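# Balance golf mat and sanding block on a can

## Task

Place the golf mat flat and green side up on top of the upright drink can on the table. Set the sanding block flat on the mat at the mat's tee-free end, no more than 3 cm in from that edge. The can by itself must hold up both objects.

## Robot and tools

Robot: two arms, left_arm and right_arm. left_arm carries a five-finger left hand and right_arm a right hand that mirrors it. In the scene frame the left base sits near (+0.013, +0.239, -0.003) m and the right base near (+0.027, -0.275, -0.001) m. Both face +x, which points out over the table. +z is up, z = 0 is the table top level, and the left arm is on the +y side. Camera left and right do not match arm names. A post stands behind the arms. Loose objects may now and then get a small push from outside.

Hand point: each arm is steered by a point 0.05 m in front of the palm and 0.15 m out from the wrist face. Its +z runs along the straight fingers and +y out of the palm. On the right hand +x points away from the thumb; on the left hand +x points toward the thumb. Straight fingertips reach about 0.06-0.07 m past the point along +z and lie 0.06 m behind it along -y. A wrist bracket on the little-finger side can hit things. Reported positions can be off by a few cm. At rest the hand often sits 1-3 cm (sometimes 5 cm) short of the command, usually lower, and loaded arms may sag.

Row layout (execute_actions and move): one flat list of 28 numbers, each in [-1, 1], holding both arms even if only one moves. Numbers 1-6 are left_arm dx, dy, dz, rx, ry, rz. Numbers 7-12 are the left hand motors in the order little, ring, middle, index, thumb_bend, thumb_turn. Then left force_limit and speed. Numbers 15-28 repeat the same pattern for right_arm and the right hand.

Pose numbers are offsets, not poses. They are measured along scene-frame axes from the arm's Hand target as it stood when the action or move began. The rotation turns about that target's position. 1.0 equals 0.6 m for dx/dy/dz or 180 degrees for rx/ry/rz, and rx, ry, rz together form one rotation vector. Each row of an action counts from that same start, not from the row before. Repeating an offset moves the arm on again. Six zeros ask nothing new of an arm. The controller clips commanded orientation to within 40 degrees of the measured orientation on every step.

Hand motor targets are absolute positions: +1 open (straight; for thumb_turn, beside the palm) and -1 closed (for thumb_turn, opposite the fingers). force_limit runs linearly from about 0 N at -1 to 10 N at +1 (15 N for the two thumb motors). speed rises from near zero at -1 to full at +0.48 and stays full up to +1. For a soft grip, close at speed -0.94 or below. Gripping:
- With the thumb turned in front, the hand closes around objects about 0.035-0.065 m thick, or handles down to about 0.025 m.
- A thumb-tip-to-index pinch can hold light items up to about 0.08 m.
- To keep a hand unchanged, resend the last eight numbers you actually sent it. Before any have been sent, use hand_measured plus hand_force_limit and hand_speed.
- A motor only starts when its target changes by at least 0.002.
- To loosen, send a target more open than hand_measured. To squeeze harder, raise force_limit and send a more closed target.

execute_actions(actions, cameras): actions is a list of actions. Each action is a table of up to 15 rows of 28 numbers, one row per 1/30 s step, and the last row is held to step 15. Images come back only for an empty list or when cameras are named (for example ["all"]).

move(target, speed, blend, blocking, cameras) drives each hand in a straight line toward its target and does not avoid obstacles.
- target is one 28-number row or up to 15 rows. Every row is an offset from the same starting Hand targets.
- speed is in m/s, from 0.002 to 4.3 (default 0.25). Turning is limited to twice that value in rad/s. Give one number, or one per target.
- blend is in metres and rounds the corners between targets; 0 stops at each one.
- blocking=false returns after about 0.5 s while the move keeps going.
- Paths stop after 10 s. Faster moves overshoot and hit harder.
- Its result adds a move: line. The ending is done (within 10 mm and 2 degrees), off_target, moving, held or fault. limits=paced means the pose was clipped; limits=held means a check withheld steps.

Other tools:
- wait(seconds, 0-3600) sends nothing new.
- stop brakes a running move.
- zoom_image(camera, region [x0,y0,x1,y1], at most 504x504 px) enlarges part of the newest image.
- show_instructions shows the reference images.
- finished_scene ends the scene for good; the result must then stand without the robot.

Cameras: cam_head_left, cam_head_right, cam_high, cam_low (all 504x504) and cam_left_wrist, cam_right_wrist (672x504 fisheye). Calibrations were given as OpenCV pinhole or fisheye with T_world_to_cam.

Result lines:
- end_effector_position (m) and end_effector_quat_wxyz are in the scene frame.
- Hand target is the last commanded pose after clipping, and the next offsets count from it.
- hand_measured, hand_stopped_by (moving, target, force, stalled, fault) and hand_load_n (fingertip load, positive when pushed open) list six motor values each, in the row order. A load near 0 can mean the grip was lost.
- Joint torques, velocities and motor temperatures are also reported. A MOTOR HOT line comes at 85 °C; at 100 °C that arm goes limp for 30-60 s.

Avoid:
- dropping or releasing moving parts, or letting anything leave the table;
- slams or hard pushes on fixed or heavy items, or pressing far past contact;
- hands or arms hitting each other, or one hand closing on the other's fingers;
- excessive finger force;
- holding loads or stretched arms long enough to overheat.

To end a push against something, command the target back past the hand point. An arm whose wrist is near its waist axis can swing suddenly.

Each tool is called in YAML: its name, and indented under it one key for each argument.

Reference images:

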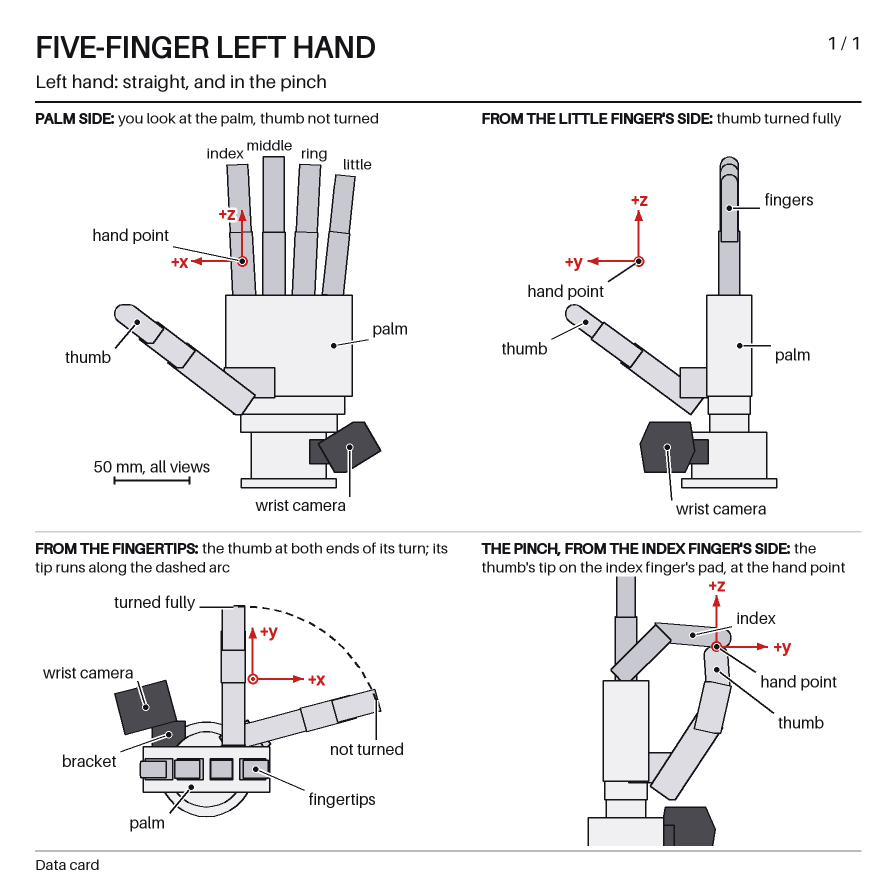

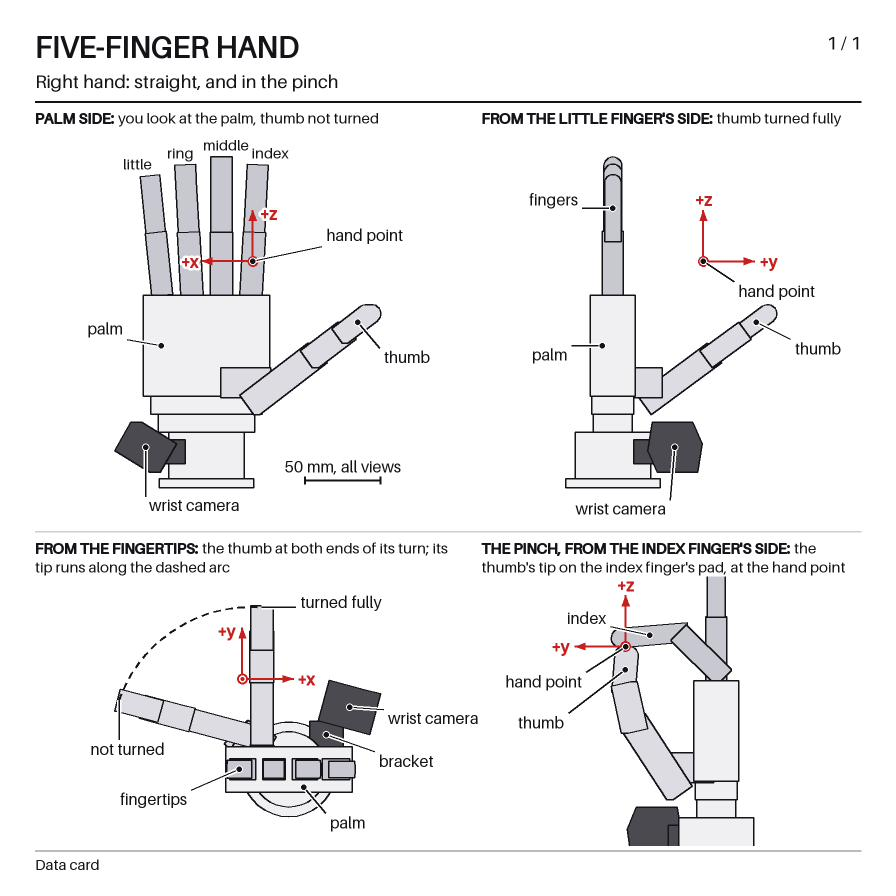

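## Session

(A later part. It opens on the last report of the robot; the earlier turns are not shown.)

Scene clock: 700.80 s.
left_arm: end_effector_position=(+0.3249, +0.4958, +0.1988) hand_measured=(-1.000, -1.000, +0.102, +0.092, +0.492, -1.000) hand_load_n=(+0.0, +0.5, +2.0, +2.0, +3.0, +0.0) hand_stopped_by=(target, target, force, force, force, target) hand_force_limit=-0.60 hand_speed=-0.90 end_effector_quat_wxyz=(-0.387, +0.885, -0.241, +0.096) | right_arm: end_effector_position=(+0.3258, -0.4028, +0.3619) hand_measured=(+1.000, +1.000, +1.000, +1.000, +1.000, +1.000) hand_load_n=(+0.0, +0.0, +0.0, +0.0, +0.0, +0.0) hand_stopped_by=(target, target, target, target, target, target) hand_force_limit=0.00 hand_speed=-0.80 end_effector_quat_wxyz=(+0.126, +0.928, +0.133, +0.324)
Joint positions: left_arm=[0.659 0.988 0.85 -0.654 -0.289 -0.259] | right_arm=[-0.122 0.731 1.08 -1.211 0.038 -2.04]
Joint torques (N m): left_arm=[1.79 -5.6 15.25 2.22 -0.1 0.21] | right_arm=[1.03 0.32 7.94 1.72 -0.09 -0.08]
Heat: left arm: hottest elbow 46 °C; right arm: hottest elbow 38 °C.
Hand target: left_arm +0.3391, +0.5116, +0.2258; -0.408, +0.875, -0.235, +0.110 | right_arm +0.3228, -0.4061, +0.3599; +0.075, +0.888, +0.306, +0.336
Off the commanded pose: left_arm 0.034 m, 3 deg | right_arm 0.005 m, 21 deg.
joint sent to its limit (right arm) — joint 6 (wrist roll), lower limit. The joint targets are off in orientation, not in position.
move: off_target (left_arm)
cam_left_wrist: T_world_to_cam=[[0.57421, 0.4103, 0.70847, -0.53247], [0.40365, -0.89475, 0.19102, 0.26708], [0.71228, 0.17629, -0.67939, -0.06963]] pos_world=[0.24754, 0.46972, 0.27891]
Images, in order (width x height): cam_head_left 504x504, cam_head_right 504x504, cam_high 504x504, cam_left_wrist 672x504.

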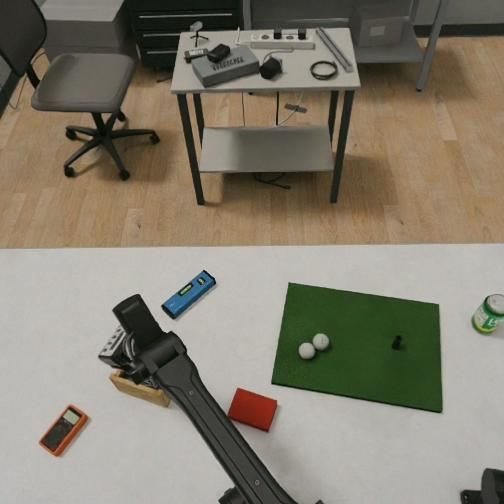

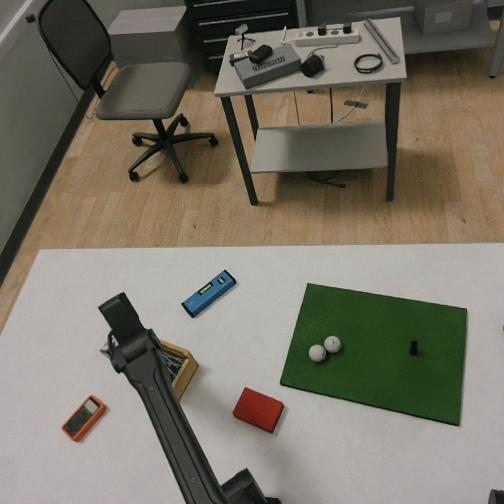

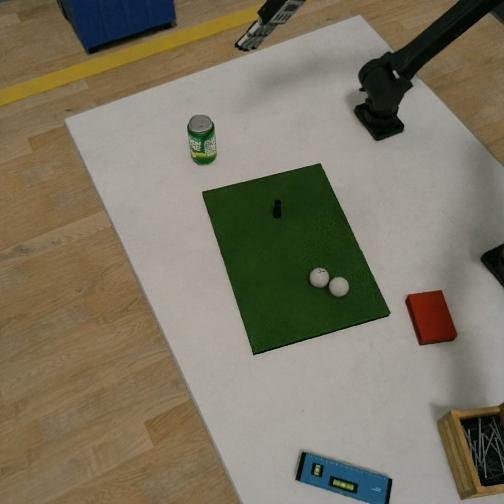

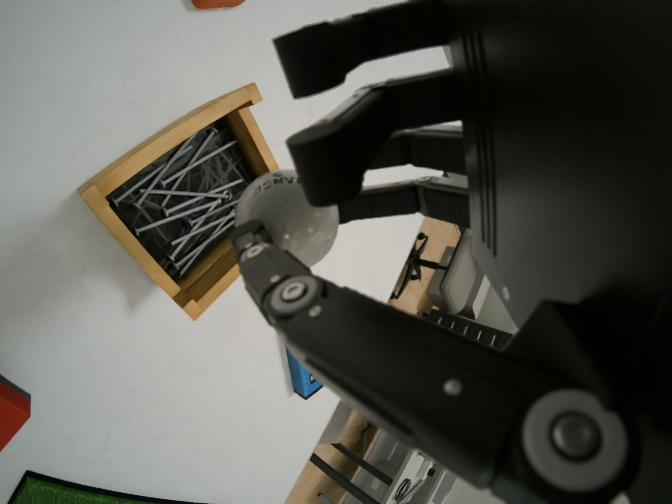

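move:
  target: [0.038, 0.0157, -0.185, 0.028, 0.048, 0, -1, -1, 0.0, 0.0, 0.2, -1, -0.6, -0.9, 0,0,0,0,0,0, 1,1,1,1,1,1, 0.0, -0.8]
  cameras: ["cam_left_wrist", "cam_high", "cam_head_left", "cam_head_right", "cam_low"]
  speed: 0.1

Scene clock: 777.37 s.
left_arm: end_effector_position=(+0.3579, +0.5263, +0.1214) hand_measured=(-1.000, -1.000, +0.102, +0.092, +0.492, -1.000) hand_load_n=(+0.0, +0.0, +2.0, +2.0, +3.0, +0.5) hand_stopped_by=(target, target, force, force, force, target) hand_force_limit=-0.60 hand_speed=-0.90 end_effector_quat_wxyz=(-0.428, +0.866, -0.258, +0.033) | right_arm: end_effector_position=(+0.3258, -0.4028, +0.3619) hand_measured=(+1.000, +1.000, +1.000, +1.000, +1.000, +1.000) hand_load_n=(+0.0, +0.0, +0.0, +0.0, +0.0, +0.0) hand_stopped_by=(target, target, target, target, target, target) hand_force_limit=0.00 hand_speed=-0.80 end_effector_quat_wxyz=(+0.126, +0.928, +0.133, +0.324)
Joint positions: left_arm=[0.585 1.199 0.772 -0.358 -0.466 -0.21] | right_arm=[-0.122 0.731 1.08 -1.211 0.038 -2.04]
Joint torques (N m): left_arm=[-0.32 -8.29 9.51 2.24 -0.35 0.22] | right_arm=[0.91 -0.44 7.82 1.22 -0.01 -0.08]
Motor temperatures (°C): left_arm=[33 33 50 32 34 34] | right_arm=[31 36 39 34 33 31]
Heat: left arm: hottest elbow 50 °C; right arm: hottest elbow 39 °C.
Hand target: left_arm +0.3619, +0.5212, +0.1149; -0.428, +0.862, -0.269, +0.033 | right_arm +0.3228, -0.4061, +0.3599; +0.075, +0.888, +0.306, +0.336
Off the commanded pose: left_arm 0.009 m, 1 deg | right_arm 0.005 m, 21 deg.
joint sent to its limit (right arm) — joint 6 (wrist roll), lower limit. The joint targets are off in orientation, not in position.
move: done
cam_left_wrist: T_world_to_cam=[[0.63805, 0.33586, 0.69289, -0.4909], [0.4316, -0.90121, 0.0394, 0.30769], [0.63767, 0.27391, -0.71997, -0.17082]] pos_world=[0.28935, 0.48896, 0.20503]
Images, in order (width x height): cam_head_left 504x504, cam_head_right 504x504, cam_high 504x504, cam_low 504x504, cam_left_wrist 672x504.

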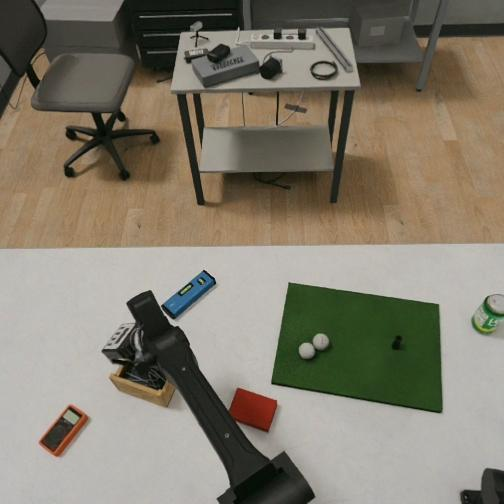

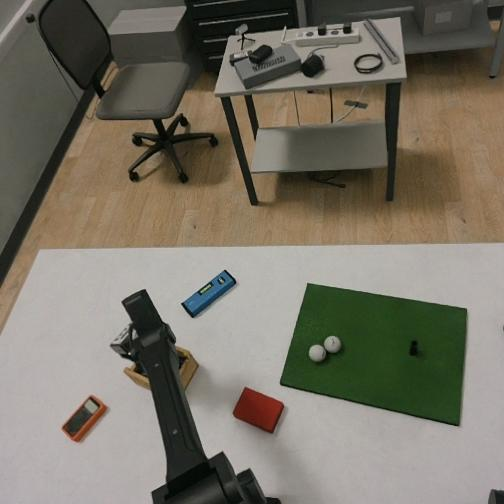

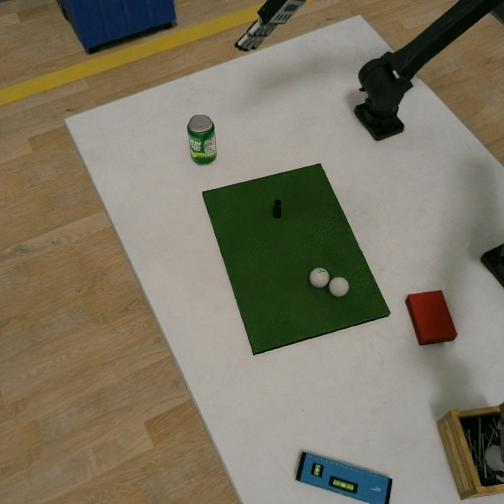

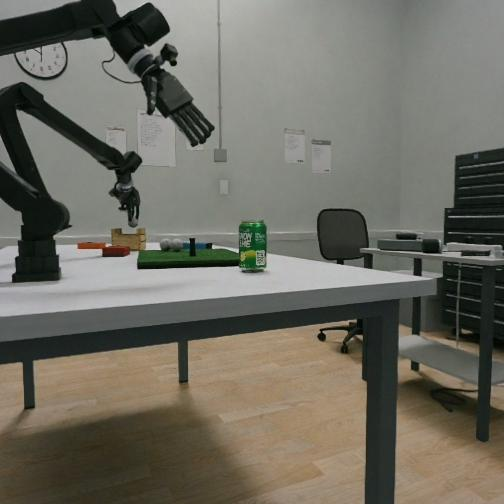

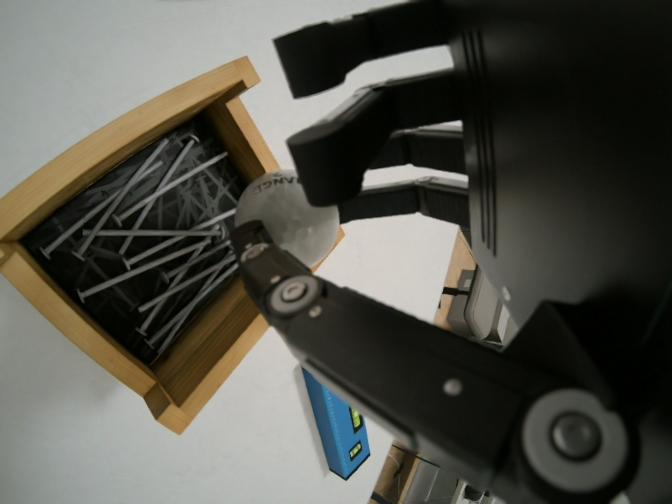

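move:
  target: [-0.0098, -0.0287, -0.048, 0, 0, 0, -1, -1, 0.0, 0.0, 0.2, -1, -0.6, -0.9, 0,0,0,0,0,0, 1,1,1,1,1,1, 0.0, -0.8]
  cameras: ["cam_left_wrist", "cam_low"]
  speed: 0.08

zoom_image:
  camera: "cam_low"
  region: [70, 160, 210, 270]

Scene clock: 816.10 s.
left_arm: end_effector_position=(+0.3515, +0.5094, +0.0936) hand_measured=(-1.000, -1.000, +0.102, +0.092, +0.492, -1.000) hand_load_n=(+0.0, +0.0, +2.0, +2.5, +3.0, +0.5) hand_stopped_by=(target, target, force, force, force, target) hand_force_limit=-0.60 hand_speed=-0.90 end_effector_quat_wxyz=(-0.429, +0.862, -0.266, +0.030) | right_arm: end_effector_position=(+0.3258, -0.4028, +0.3619) hand_measured=(+1.000, +1.000, +1.000, +1.000, +1.000, +1.000) hand_load_n=(+0.0, +0.0, -0.5, +0.0, +0.0, +0.0) hand_stopped_by=(target, target, target, target, target, target) hand_force_limit=0.00 hand_speed=-0.80 end_effector_quat_wxyz=(+0.126, +0.928, +0.133, +0.324)
Joint positions: left_arm=[0.551 1.199 0.692 -0.286 -0.489 -0.216] | right_arm=[-0.122 0.731 1.08 -1.211 0.038 -2.04]
Joint torques (N m): left_arm=[-0.15 -7.53 9.18 2.14 -0.36 0.04] | right_arm=[1.03 0.26 8.2 1.55 -0.05 -0.09]
Heat: left arm: hottest elbow 48 °C; right arm: hottest elbow 39 °C.
Hand target: left_arm +0.3560, +0.5039, +0.0861; -0.428, +0.862, -0.269, +0.033 | right_arm +0.3228, -0.4061, +0.3599; +0.075, +0.888, +0.306, +0.336
Off the commanded pose: left_arm 0.010 m, 0 deg | right_arm 0.005 m, 21 deg.
joint sent to its limit (right arm) — joint 6 (wrist roll), lower limit. The joint targets are off in orientation, not in position.
move: done
cam_left_wrist: T_world_to_cam=[[0.65106, 0.32141, 0.68762, -0.45859], [0.41907, -0.90754, 0.02742, 0.3049], [0.63285, 0.27031, -0.72556, -0.17814]] pos_world=[0.28353, 0.47226, 0.17772]
Images, in order (width x height): cam_low 504x504, cam_left_wrist 672x504.

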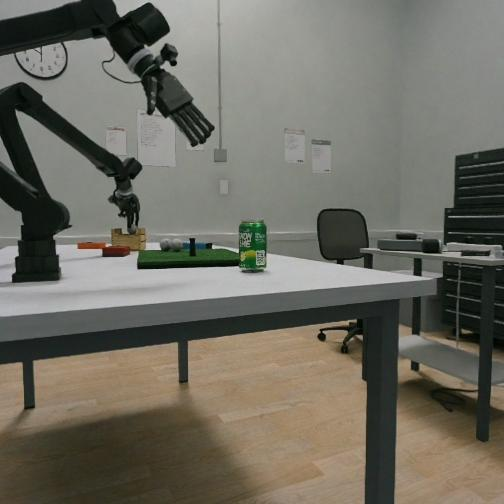

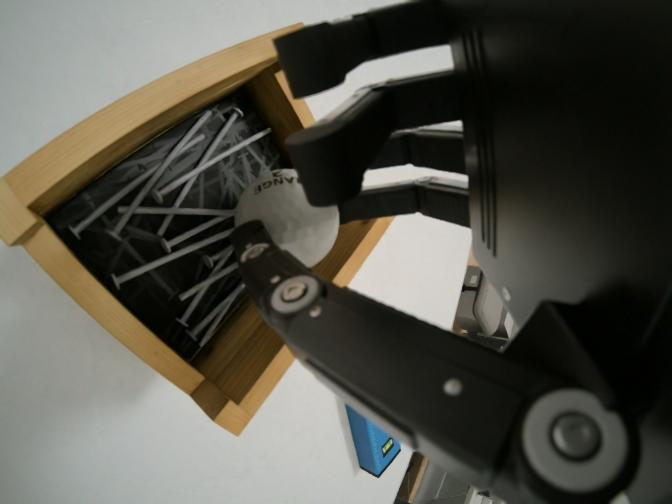

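Scaled by 3.600.

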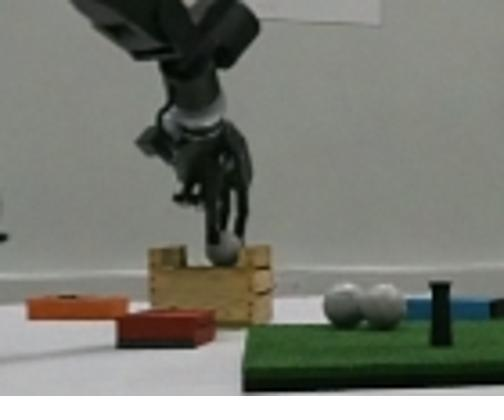

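move:
  target: [0, 0, -0.02, 0, 0, 0, -1, -1, 0.0, 0.0, 0.2, -1, -0.6, -0.9, 0,0,0,0,0,0, 1,1,1,1,1,1, 0.0, -0.8]
  cameras: ["cam_left_wrist", "cam_low"]
  speed: 0.05

zoom_image:
  camera: "cam_low"
  region: [70, 160, 210, 270]

Scene clock: 828.17 s.
left_arm: end_effector_position=(+0.3520, +0.5097, +0.0814) hand_measured=(-1.000, -1.000, +0.102, +0.092, +0.492, -1.000) hand_load_n=(+0.0, +0.0, +2.0, +2.0, +3.0, +0.5) hand_stopped_by=(target, target, force, force, force, target) hand_force_limit=-0.60 hand_speed=-0.90 end_effector_quat_wxyz=(-0.429, +0.862, -0.266, +0.030) | right_arm: end_effector_position=(+0.3258, -0.4028, +0.3619) hand_measured=(+1.000, +1.000, +1.000, +1.000, +1.000, +1.000) hand_load_n=(+0.0, +0.0, +0.0, +0.0, +0.0, +0.0) hand_stopped_by=(target, target, target, target, target, target) hand_force_limit=0.00 hand_speed=-0.80 end_effector_quat_wxyz=(+0.126, +0.928, +0.133, +0.324)
Joint positions: left_arm=[0.551 1.222 0.673 -0.245 -0.489 -0.216] | right_arm=[-0.122 0.731 1.08 -1.211 0.038 -2.04]
Joint torques (N m): left_arm=[-0.21 -7.77 8.91 2.13 -0.36 0.01] | right_arm=[0.91 0.21 7.8 1.4 0.01 -0.05]
Heat: left arm: hottest elbow 47 °C; right arm: hottest elbow 39 °C.
Hand target: left_arm +0.3561, +0.5039, +0.0742; -0.428, +0.862, -0.269, +0.033 | right_arm +0.3228, -0.4061, +0.3599; +0.075, +0.888, +0.306, +0.336
Off the commanded pose: left_arm 0.010 m, 1 deg | right_arm 0.005 m, 21 deg.
joint sent to its limit (right arm) — joint 6 (wrist roll), lower limit. The joint targets are off in orientation, not in position.
move: done
cam_left_wrist: T_world_to_cam=[[0.65104, 0.32183, 0.68744, -0.45088], [0.41958, -0.90731, 0.02739, 0.30513], [0.63253, 0.2706, -0.72573, -0.18736]] pos_world=[0.28403, 0.47266, 0.16562]
Images, in order (width x height): cam_low 504x504, cam_left_wrist 672x504.

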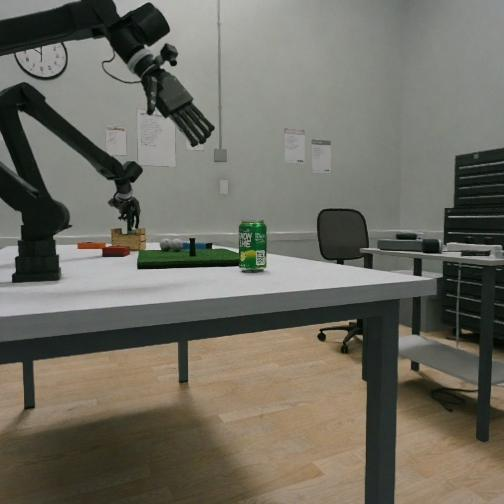

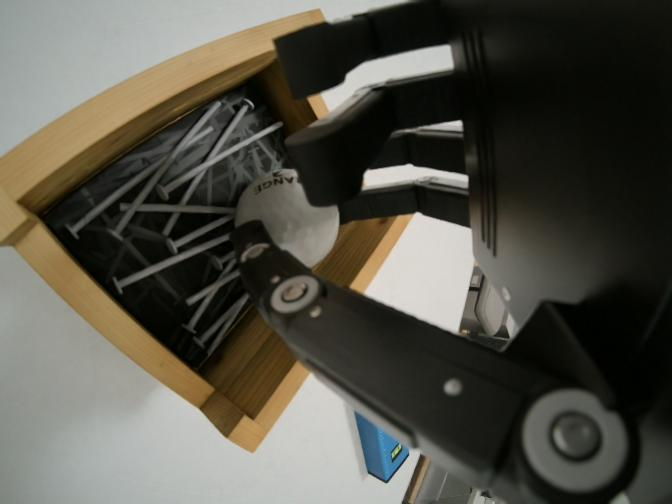

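Scaled by 3.600.

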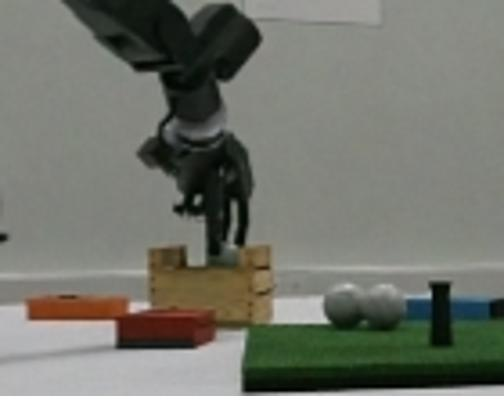

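move:
  target: [0, 0, -0.017, 0, 0, 0, -1, -1, 0.0, 0.0, 0.2, -1, -0.6, -0.9, 0,0,0,0,0,0, 1,1,1,1,1,1, 0.0, -0.8]
  cameras: ["cam_left_wrist", "cam_low"]
  speed: 0.05

zoom_image:
  camera: "cam_low"
  region: [70, 160, 210, 270]

Scene clock: 835.77 s.
left_arm: end_effector_position=(+0.3538, +0.5105, +0.0745) hand_measured=(-1.000, -1.000, +0.102, +0.092, +0.492, -1.000) hand_load_n=(+0.0, +0.0, +1.5, +1.5, +3.0, +0.5) hand_stopped_by=(target, target, force, force, force, target) hand_force_limit=-0.60 hand_speed=-0.90 end_effector_quat_wxyz=(-0.432, +0.861, -0.265, +0.033) | right_arm: end_effector_position=(+0.3258, -0.4028, +0.3619) hand_measured=(+1.000, +1.000, +1.000, +1.000, +1.000, +1.000) hand_load_n=(+0.0, +0.0, +0.5, +0.0, +0.0, +0.0) hand_stopped_by=(target, target, target, target, target, target) hand_force_limit=0.00 hand_speed=-0.80 end_effector_quat_wxyz=(+0.126, +0.928, +0.133, +0.324)
Joint positions: left_arm=[0.55 1.237 0.66 -0.209 -0.49 -0.217] | right_arm=[-0.122 0.731 1.08 -1.211 0.038 -2.04]
Joint torques (N m): left_arm=[-0.09 -7.59 8.57 2.13 -0.32 0.03] | right_arm=[1.49 -0.32 8.02 1.69 -0.05 -0.09]
Heat: left arm: hottest elbow 47 °C; right arm: hottest elbow 39 °C.
Hand target: left_arm +0.3560, +0.5039, +0.0640; -0.428, +0.862, -0.269, +0.033 | right_arm +0.3228, -0.4061, +0.3599; +0.075, +0.888, +0.306, +0.336
Off the commanded pose: left_arm 0.013 m, 1 deg | right_arm 0.005 m, 21 deg.
joint sent to its limit (right arm) — joint 6 (wrist roll), lower limit. The joint targets are off in orientation, not in position.
move: off_target (left_arm)
cam_left_wrist: T_world_to_cam=[[0.6458, 0.31913, 0.69361, -0.44472], [0.41978, -0.90724, 0.02657, 0.30528], [0.63775, 0.27401, -0.71986, -0.19772]] pos_world=[0.28514, 0.47306, 0.15802]
Images, in order (width x height): cam_low 504x504, cam_left_wrist 672x504.

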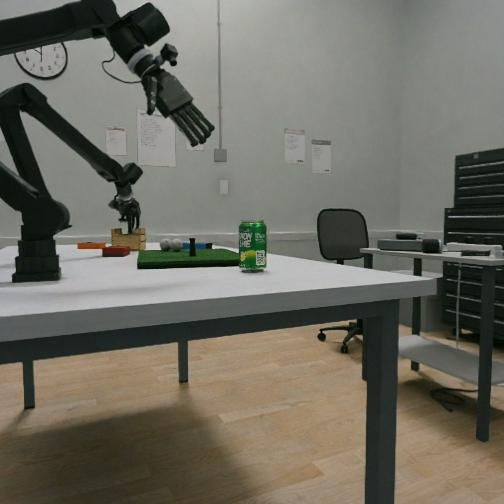

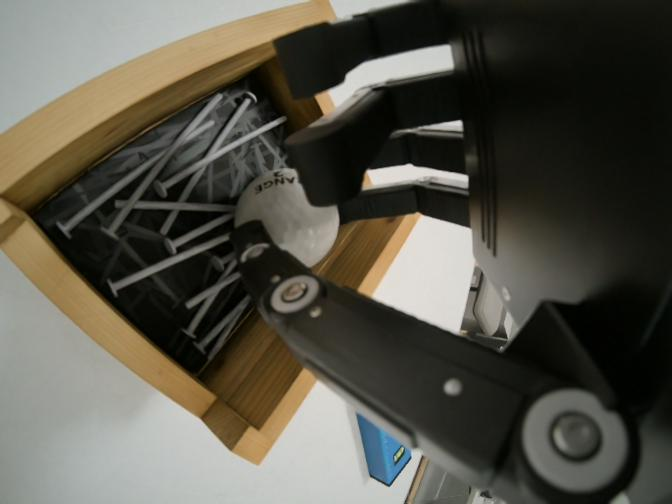

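Scaled by 3.600.

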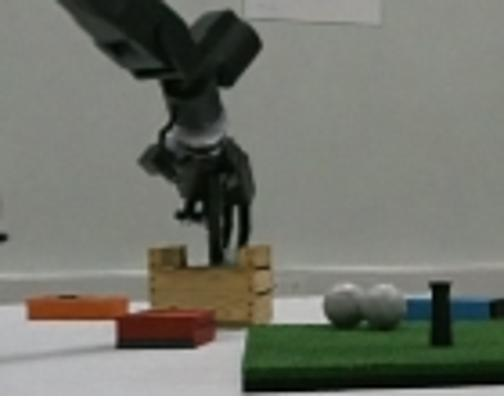

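move:
  target: [0, 0, 0, 0, 0, 0, -1, -1, 0.3, 0.3, 0.8, -1, -0.6, -0.8, 0,0,0,0,0,0, 1,1,1,1,1,1, 0.0, -0.8]
  cameras: ["cam_left_wrist", "cam_low"]
  speed: 0.05

Scene clock: 855.20 s.
left_arm: end_effector_position=(+0.3538, +0.5105, +0.0745) hand_measured=(-1.000, -1.000, +0.300, +0.300, +0.800, -1.000) hand_load_n=(+0.0, +0.0, +0.0, +0.0, +0.5, +0.0) hand_stopped_by=(target, target, target, target, target, target) hand_force_limit=-0.60 hand_speed=-0.80 end_effector_quat_wxyz=(-0.432, +0.861, -0.265, +0.033) | right_arm: end_effector_position=(+0.3258, -0.4028, +0.3619) hand_measured=(+1.000, +1.000, +1.000, +1.000, +1.000, +1.000) hand_load_n=(+0.0, +0.0, +0.5, +0.0, +0.0, +0.0) hand_stopped_by=(target, target, target, target, target, target) hand_force_limit=0.00 hand_speed=-0.80 end_effector_quat_wxyz=(+0.126, +0.928, +0.133, +0.324)
Joint positions: left_arm=[0.55 1.237 0.66 -0.209 -0.49 -0.217] | right_arm=[-0.122 0.731 1.08 -1.211 0.038 -2.04]
Joint torques (N m): left_arm=[-0.15 -7.59 8.61 2.14 -0.33 0.03] | right_arm=[1.08 -0.67 7.95 1.54 -0.09 -0.07]
Heat: left arm: hottest elbow 46 °C; right arm: hottest elbow 39 °C.
Hand target: left_arm +0.3560, +0.5039, +0.0640; -0.428, +0.862, -0.269, +0.033 | right_arm +0.3228, -0.4061, +0.3599; +0.075, +0.888, +0.306, +0.336
Off the commanded pose: left_arm 0.013 m, 1 deg | right_arm 0.005 m, 21 deg.
joint sent to its limit (right arm) — joint 6 (wrist roll), lower limit. The joint targets are off in orientation, not in position.
move: done
cam_left_wrist: T_world_to_cam=[[0.6458, 0.31913, 0.69361, -0.44472], [0.41978, -0.90724, 0.02657, 0.30528], [0.63775, 0.27401, -0.71986, -0.19772]] pos_world=[0.28514, 0.47306, 0.15802]
Images, in order (width x height): cam_low 504x504, cam_left_wrist 672x504.

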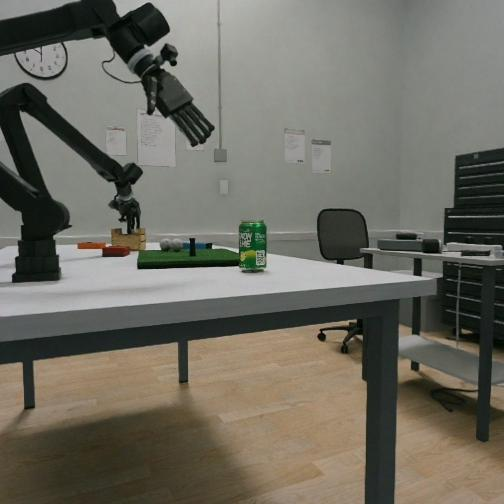

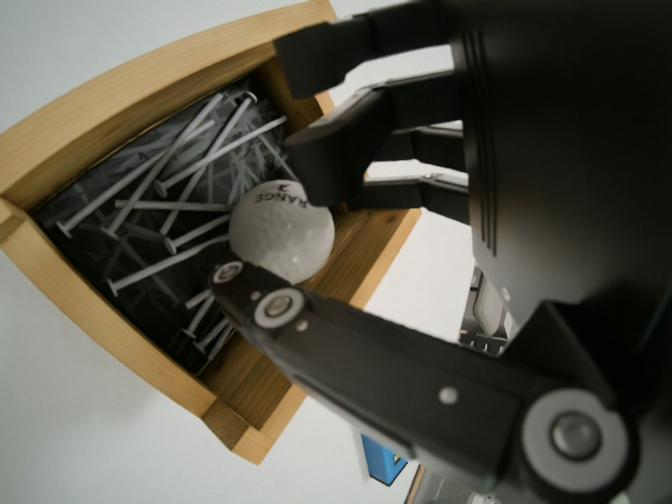

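move:
  target:
    - [0, 0, 0, 0, 0, 0, -1, -1, 0.4, 0.4, 1.0, -1, -0.6, -0.7, 0,0,0,0,0,0, 1,1,1,1,1,1, 0.0, -0.8]
    - [0, 0, 0.25, 0, 0, 0, -1, -1, 0.4, 0.4, 1.0, -1, -0.6, -0.7, 0,0,0,0,0,0, 1,1,1,1,1,1, 0.0, -0.8]
  cameras: ["cam_left_wrist", "cam_head_left"]
  speed: 0.12

Scene clock: 868.23 s.
left_arm: end_effector_position=(+0.3420, +0.5026, +0.1907) hand_measured=(-1.000, -1.000, +0.400, +0.400, +1.000, -1.000) hand_load_n=(+0.5, +0.0, +0.0, +0.0, +0.0, +0.5) hand_stopped_by=(target, target, target, target, target, target) hand_force_limit=-0.60 hand_speed=-0.70 end_effector_quat_wxyz=(-0.415, +0.867, -0.274, +0.018) | right_arm: end_effector_position=(+0.3258, -0.4028, +0.3619) hand_measured=(+1.000, +1.000, +1.000, +1.000, +1.000, +1.000) hand_load_n=(+0.0, +0.0, +0.0, +0.0, +0.0, +0.0) hand_stopped_by=(target, target, target, target, target, target) hand_force_limit=0.00 hand_speed=-0.80 end_effector_quat_wxyz=(+0.126, +0.928, +0.133, +0.324)
Joint positions: left_arm=[0.548 1.082 0.895 -0.648 -0.49 -0.218] | right_arm=[-0.122 0.731 1.08 -1.211 0.038 -2.04]
Joint torques (N m): left_arm=[-0.03 -8 14.42 0.91 -0.32 0.04] | right_arm=[0.79 -0.26 8.1 1.42 -0.04 -0.14]
Heat: left arm: hottest elbow 46 °C; right arm: hottest elbow 39 °C.
Hand target: left_arm +0.3560, +0.5039, +0.2138; -0.428, +0.862, -0.269, +0.033 | right_arm +0.3228, -0.4061, +0.3599; +0.075, +0.888, +0.306, +0.336
Off the commanded pose: left_arm 0.027 m, 2 deg | right_arm 0.005 m, 21 deg.
joint sent to its limit (right arm) — joint 6 (wrist roll), lower limit. The joint targets are off in orientation, not in position.
move: off_target (left_arm)
cam_left_wrist: T_world_to_cam=[[0.6746, 0.33588, 0.65735, -0.52651], [0.4201, -0.9069, 0.03226, 0.2985], [0.60699, 0.25439, -0.7529, -0.07778]] pos_world=[0.27699, 0.46733, 0.27791]
Images, in order (width x height): cam_head_left 504x504, cam_left_wrist 672x504.

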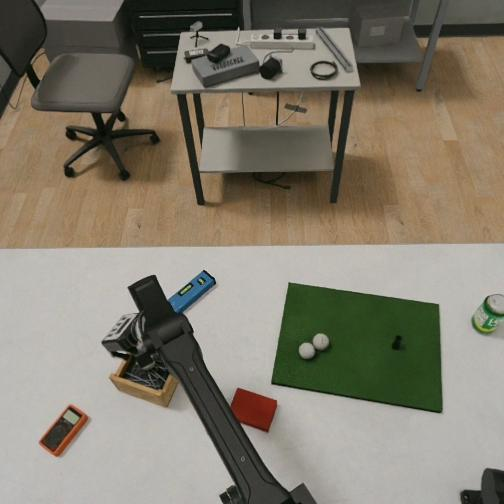

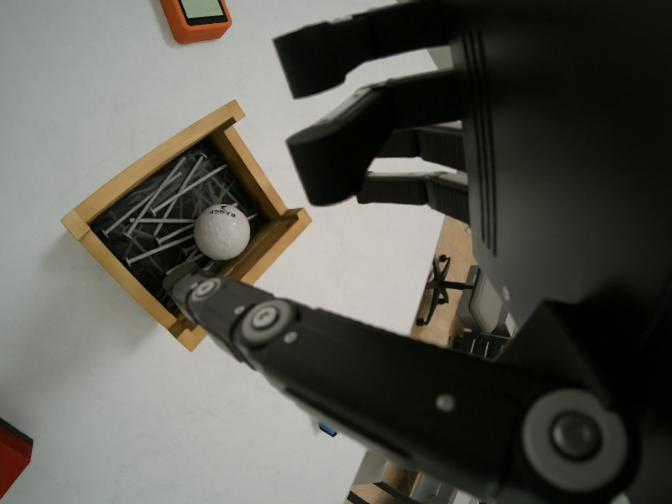

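move:
  target:
    - [0, 0, 0.03, 0, 0, 0, -1, -1, 0.5, 0.5, 0.7, -1, -0.6, -0.5, 0,0,0,0,0,0, 1,1,1,1,1,1, 0.0, -0.8]
    - [0.0733, -0.7565, -0.1063, -0.0504, -0.0291, -0.3325, -1, -1, 0.5, 0.5, 0.7, -1, -0.6, -0.5, 0,0,0,0,0,0, 1,1,1,1,1,1, 0.0, -0.8]
  cameras: ["cam_left_wrist", "cam_head_left"]
  speed: 0.25
  blend: [0.02, 0]

Scene clock: 898.43 s.
left_arm: end_effector_position=(+0.3967, +0.0569, +0.1485) hand_measured=(-1.000, -1.000, +0.500, +0.500, +0.700, -1.000) hand_load_n=(+0.0, +0.0, +0.0, +0.0, +0.0, +0.0) hand_stopped_by=(target, target, target, target, target, target) hand_force_limit=-0.60 hand_speed=-0.50 end_effector_quat_wxyz=(-0.300, +0.643, -0.641, +0.293) | right_arm: end_effector_position=(+0.3258, -0.4028, +0.3619) hand_measured=(+1.000, +1.000, +1.000, +1.000, +1.000, +1.000) hand_load_n=(+0.0, +0.0, +0.0, +0.0, +0.0, +0.0) hand_stopped_by=(target, target, target, target, target, target) hand_force_limit=0.00 hand_speed=-0.80 end_effector_quat_wxyz=(+0.126, +0.928, +0.133, +0.324)
Joint positions: left_arm=[-0.508 1.07 0.75 -0.458 -0.388 -0.346] | right_arm=[-0.122 0.731 1.08 -1.211 0.038 -2.04]
Joint torques (N m): left_arm=[0.32 -6.71 11.04 2.17 -0.2 0.09] | right_arm=[0.15 -0.91 7.95 1.58 -0.04 -0.07]
Heat: left arm: hottest elbow 47 °C; right arm: hottest elbow 39 °C.
Hand target: left_arm +0.3999, +0.0500, +0.1500; -0.299, +0.641, -0.641, +0.299 | right_arm +0.3228, -0.4061, +0.3599; +0.075, +0.888, +0.306, +0.336
Off the commanded pose: left_arm 0.008 m, 1 deg | right_arm 0.005 m, 21 deg.
joint sent to its limit (right arm) — joint 6 (wrist roll), lower limit. The joint targets are off in orientation, not in position.
move: done; blend cut to 0.009 m at target 1
cam_left_wrist: T_world_to_cam=[[0.61232, -0.28098, 0.73899, -0.3383], [-0.57437, -0.80041, 0.17158, 0.24046], [0.54329, -0.52952, -0.6515, 0.02546]] pos_world=[0.33143, 0.11089, 0.22532]
Images, in order (width x height): cam_head_left 504x504, cam_left_wrist 672x504.

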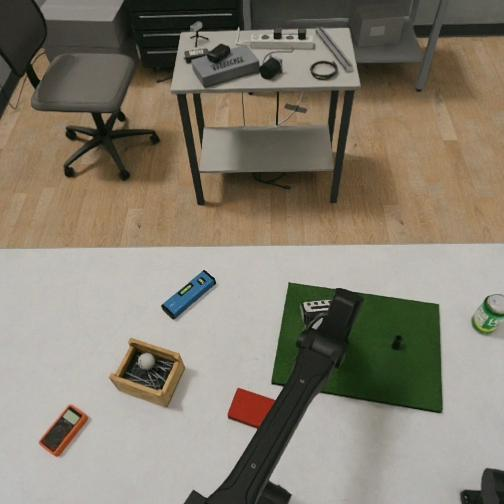

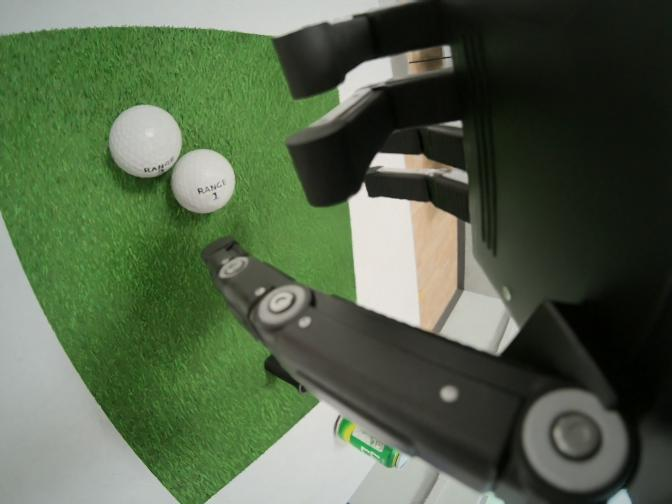

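move:
  target: [-0.0132, 0.011, -0.18, 0, 0, 0, -1, -1, 0.5, 0.5, 0.7, -1, -0.6, -0.5, 0,0,0,0,0,0, 1,1,1,1,1,1, 0.0, -0.8]
  cameras: ["cam_left_wrist"]
  speed: 0.12

Scene clock: 920.57 s.
left_arm: end_effector_position=(+0.3946, +0.0574, +0.0490) hand_measured=(-1.000, -1.000, +0.500, +0.500, +0.700, -1.000) hand_load_n=(+0.0, +0.0, +0.0, +0.0, +0.0, +0.0) hand_stopped_by=(target, target, target, target, target, target) hand_force_limit=-0.60 hand_speed=-0.50 end_effector_quat_wxyz=(-0.301, +0.642, -0.637, +0.301) | right_arm: end_effector_position=(+0.3258, -0.4028, +0.3619) hand_measured=(+1.000, +1.000, +1.000, +1.000, +1.000, +1.000) hand_load_n=(+0.0, +0.0, +0.0, +0.0, +0.0, +0.0) hand_stopped_by=(target, target, target, target, target, target) hand_force_limit=0.00 hand_speed=-0.80 end_effector_quat_wxyz=(+0.126, +0.928, +0.133, +0.324)
Joint positions: left_arm=[-0.508 1.221 0.553 -0.09 -0.385 -0.346] | right_arm=[-0.122 0.731 1.08 -1.211 0.038 -2.04]
Joint torques (N m): left_arm=[0.79 -7.3 8.4 2.18 -0.14 0.12] | right_arm=[0.5 -0.32 7.94 1.32 -0.05 -0.13]
Heat: left arm: hottest elbow 48 °C; right arm: hottest elbow 39 °C.
Hand target: left_arm +0.3920, +0.0565, +0.0420; -0.299, +0.641, -0.641, +0.299 | right_arm +0.3228, -0.4061, +0.3599; +0.075, +0.888, +0.306, +0.336
Off the commanded pose: left_arm 0.008 m, 1 deg | right_arm 0.005 m, 21 deg.
joint sent to its limit (right arm) — joint 6 (wrist roll), lower limit. The joint targets are off in orientation, not in position.
move: done
cam_left_wrist: T_world_to_cam=[[0.6001, -0.27406, 0.75152, -0.25962], [-0.57858, -0.79746, 0.17119, 0.25825], [0.55239, -0.53755, -0.63711, -0.04169]] pos_world=[0.32824, 0.11238, 0.12433]

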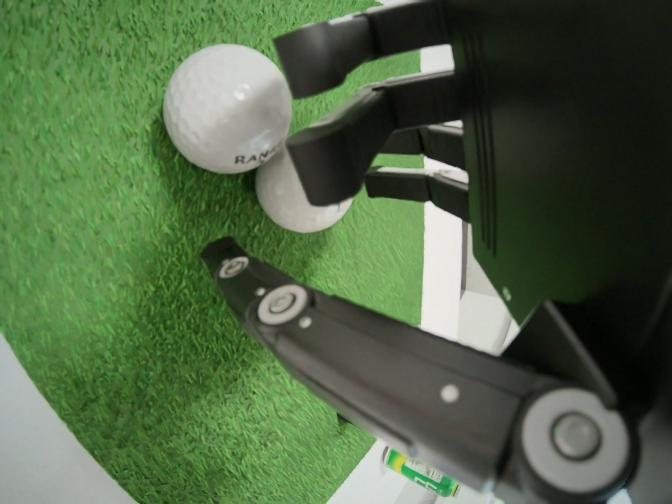

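move:
  target: [-0.0067, 0.0167, -0.001, 0, 0, 0, -1, -1, 0.5, 0.5, 0.7, -1, -0.6, -0.5, 0,0,0,0,0,0, 1,1,1,1,1,1, 0.0, -0.8]
  cameras: ["cam_left_wrist"]
  speed: 0.05

Scene clock: 943.00 s.
left_arm: end_effector_position=(+0.3864, +0.0590, +0.0413) hand_measured=(-1.000, -1.000, +0.500, +0.500, +0.700, -1.000) hand_load_n=(+0.0, +0.0, -0.5, +0.0, +0.0, +0.0) hand_stopped_by=(target, target, target, target, target, target) hand_force_limit=-0.60 hand_speed=-0.50 end_effector_quat_wxyz=(-0.294, +0.639, -0.645, +0.298) | right_arm: end_effector_position=(+0.3258, -0.4028, +0.3619) hand_measured=(+1.000, +1.000, +1.000, +1.000, +1.000, +1.000) hand_load_n=(+0.0, +0.5, +0.0, +0.0, +0.0, +0.0) hand_stopped_by=(target, target, target, target, target, target) hand_force_limit=0.00 hand_speed=-0.80 end_effector_quat_wxyz=(+0.126, +0.928, +0.133, +0.324)
Joint positions: left_arm=[-0.507 1.218 0.533 -0.085 -0.37 -0.339] | right_arm=[-0.122 0.731 1.08 -1.211 0.038 -2.04]
Joint torques (N m): left_arm=[2.67 -8.94 8.14 2.18 -0.11 0.24] | right_arm=[0.73 0.09 7.76 1.54 -0.06 -0.11]
Heat: left arm: hottest elbow 46 °C; right arm: hottest elbow 39 °C.
Hand target: left_arm +0.3880, +0.0665, +0.0415; -0.299, +0.641, -0.641, +0.300 | right_arm +0.3228, -0.4061, +0.3599; +0.075, +0.888, +0.306, +0.336
Off the commanded pose: left_arm 0.008 m, 1 deg | right_arm 0.005 m, 21 deg.
joint sent to its limit (right arm) — joint 6 (wrist roll), lower limit. The joint targets are off in orientation, not in position.
move: done
cam_left_wrist: T_world_to_cam=[[0.60787, -0.28475, 0.74122, -0.25038], [-0.5877, -0.78906, 0.17883, 0.25883], [0.53395, -0.54433, -0.647, -0.03334]] pos_world=[0.32212, 0.11478, 0.11773]

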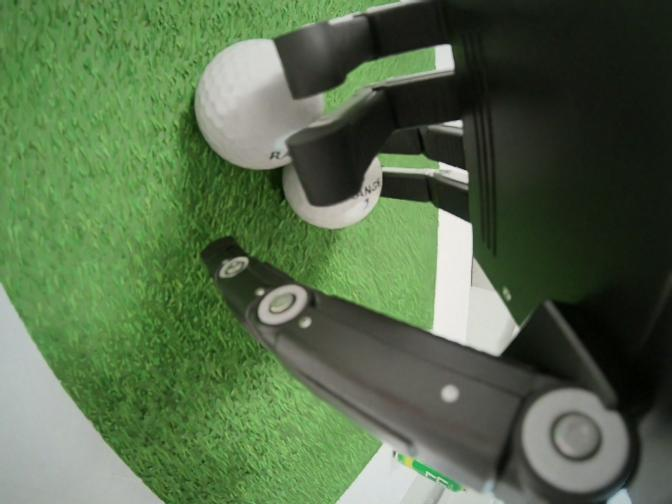

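move:
  target: [0.01, 0.006, 0.015, 0, 0, 0, -1, -1, 0.5, 0.5, 0.7, -1, -0.6, -0.5, 0,0,0,0,0,0, 1,1,1,1,1,1, 0.0, -0.8]
  cameras: ["cam_left_wrist"]
  speed: 0.05

Scene clock: 957.77 s.
left_arm: end_effector_position=(+0.3897, +0.0648, +0.0455) hand_measured=(-1.000, -1.000, +0.500, +0.500, +0.700, -1.000) hand_load_n=(+0.0, +0.0, +0.0, +0.0, +0.0, +0.0) hand_stopped_by=(target, target, target, target, target, target) hand_force_limit=-0.60 hand_speed=-0.50 end_effector_quat_wxyz=(-0.295, +0.640, -0.643, +0.301) | right_arm: end_effector_position=(+0.3258, -0.4028, +0.3619) hand_measured=(+1.000, +1.000, +1.000, +1.000, +1.000, +1.000) hand_load_n=(+0.0, +0.0, +0.0, +0.0, +0.0, -0.5) hand_stopped_by=(target, target, target, target, target, target) hand_force_limit=0.00 hand_speed=-0.80 end_effector_quat_wxyz=(+0.126, +0.928, +0.133, +0.324)
Joint positions: left_arm=[-0.485 1.206 0.533 -0.085 -0.355 -0.324] | right_arm=[-0.122 0.731 1.08 -1.211 0.038 -2.04]
Joint torques (N m): left_arm=[2.49 -8.76 9.83 1.03 -0.12 0.21] | right_arm=[0.56 -0.26 7.94 1.5 -0.05 -0.06]
Motor temperatures (°C): left_arm=[33 33 45 31 34 33] | right_arm=[31 35 39 34 33 31]
Heat: left arm: hottest elbow 45 °C; right arm: hottest elbow 39 °C.
Hand target: left_arm +0.3940, +0.0702, +0.0504; -0.299, +0.641, -0.641, +0.299 | right_arm +0.3228, -0.4061, +0.3599; +0.075, +0.888, +0.306, +0.336
Off the commanded pose: left_arm 0.008 m, 1 deg | right_arm 0.005 m, 21 deg.
joint sent to its limit (right arm) — joint 6 (wrist roll), lower limit. The joint targets are off in orientation, not in position.
move: done
cam_left_wrist: T_world_to_cam=[[0.6039, -0.28092, 0.74592, -0.25274], [-0.5875, -0.78932, 0.17837, 0.26453], [0.53866, -0.54594, -0.64171, -0.03117]] pos_world=[0.32482, 0.12078, 0.12133]

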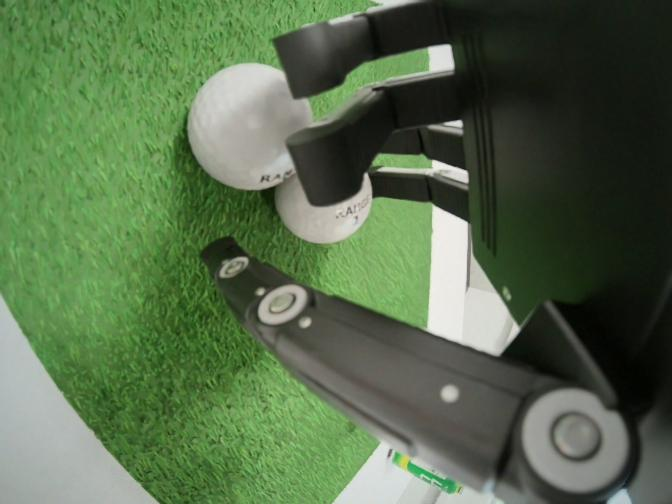

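move:
  target: [0, 0, 0, 0, 0, 0, -1, -1, 0.0, 0.0, 0.2, -1, -0.58, -0.9, 0,0,0,0,0,0, 1,1,1,1,1,1, 0.0, -0.8]
  cameras: ["cam_left_wrist"]

Scene clock: 967.50 s.
left_arm: end_effector_position=(+0.3897, +0.0649, +0.0455) hand_measured=(-1.000, -1.000, +0.100, +0.110, +0.500, -1.000) hand_load_n=(+0.0, +0.0, +3.0, +2.0, +3.5, +0.5) hand_stopped_by=(target, target, force, force, force, target) hand_force_limit=-0.58 hand_speed=-0.90 end_effector_quat_wxyz=(-0.295, +0.639, -0.643, +0.301) | right_arm: end_effector_position=(+0.3258, -0.4028, +0.3619) hand_measured=(+1.000, +1.000, +1.000, +1.000, +1.000, +1.000) hand_load_n=(+0.5, +0.0, +0.0, +0.0, +0.0, +0.0) hand_stopped_by=(target, target, target, target, target, target) hand_force_limit=0.00 hand_speed=-0.80 end_effector_quat_wxyz=(+0.126, +0.928, +0.133, +0.324)
Joint positions: left_arm=[-0.485 1.206 0.533 -0.085 -0.355 -0.324] | right_arm=[-0.122 0.731 1.08 -1.211 0.038 -2.04]
Joint torques (N m): left_arm=[2.43 -8.7 9.83 1.03 -0.12 0.21] | right_arm=[0.91 -0.15 7.98 1.55 0 -0.08]
Heat: left arm: hottest elbow 45 °C; right arm: hottest elbow 39 °C.
Hand target: left_arm +0.3940, +0.0702, +0.0504; -0.299, +0.641, -0.641, +0.299 | right_arm +0.3228, -0.4061, +0.3599; +0.075, +0.888, +0.306, +0.336
Off the commanded pose: left_arm 0.008 m, 1 deg | right_arm 0.005 m, 21 deg.
joint sent to its limit (right arm) — joint 6 (wrist roll), lower limit. The joint targets are off in orientation, not in position.
move: done
cam_left_wrist: T_world_to_cam=[[0.60385, -0.28129, 0.74582, -0.25271], [-0.58765, -0.78927, 0.17811, 0.26466], [0.53855, -0.54583, -0.6419, -0.03101]] pos_world=[0.32482, 0.12088, 0.12143]

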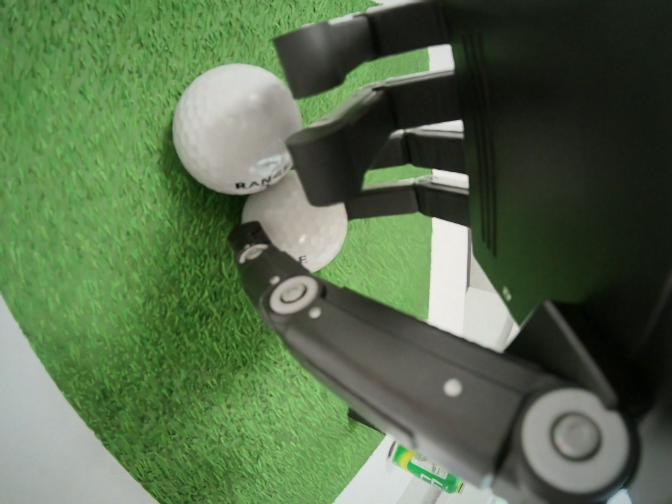

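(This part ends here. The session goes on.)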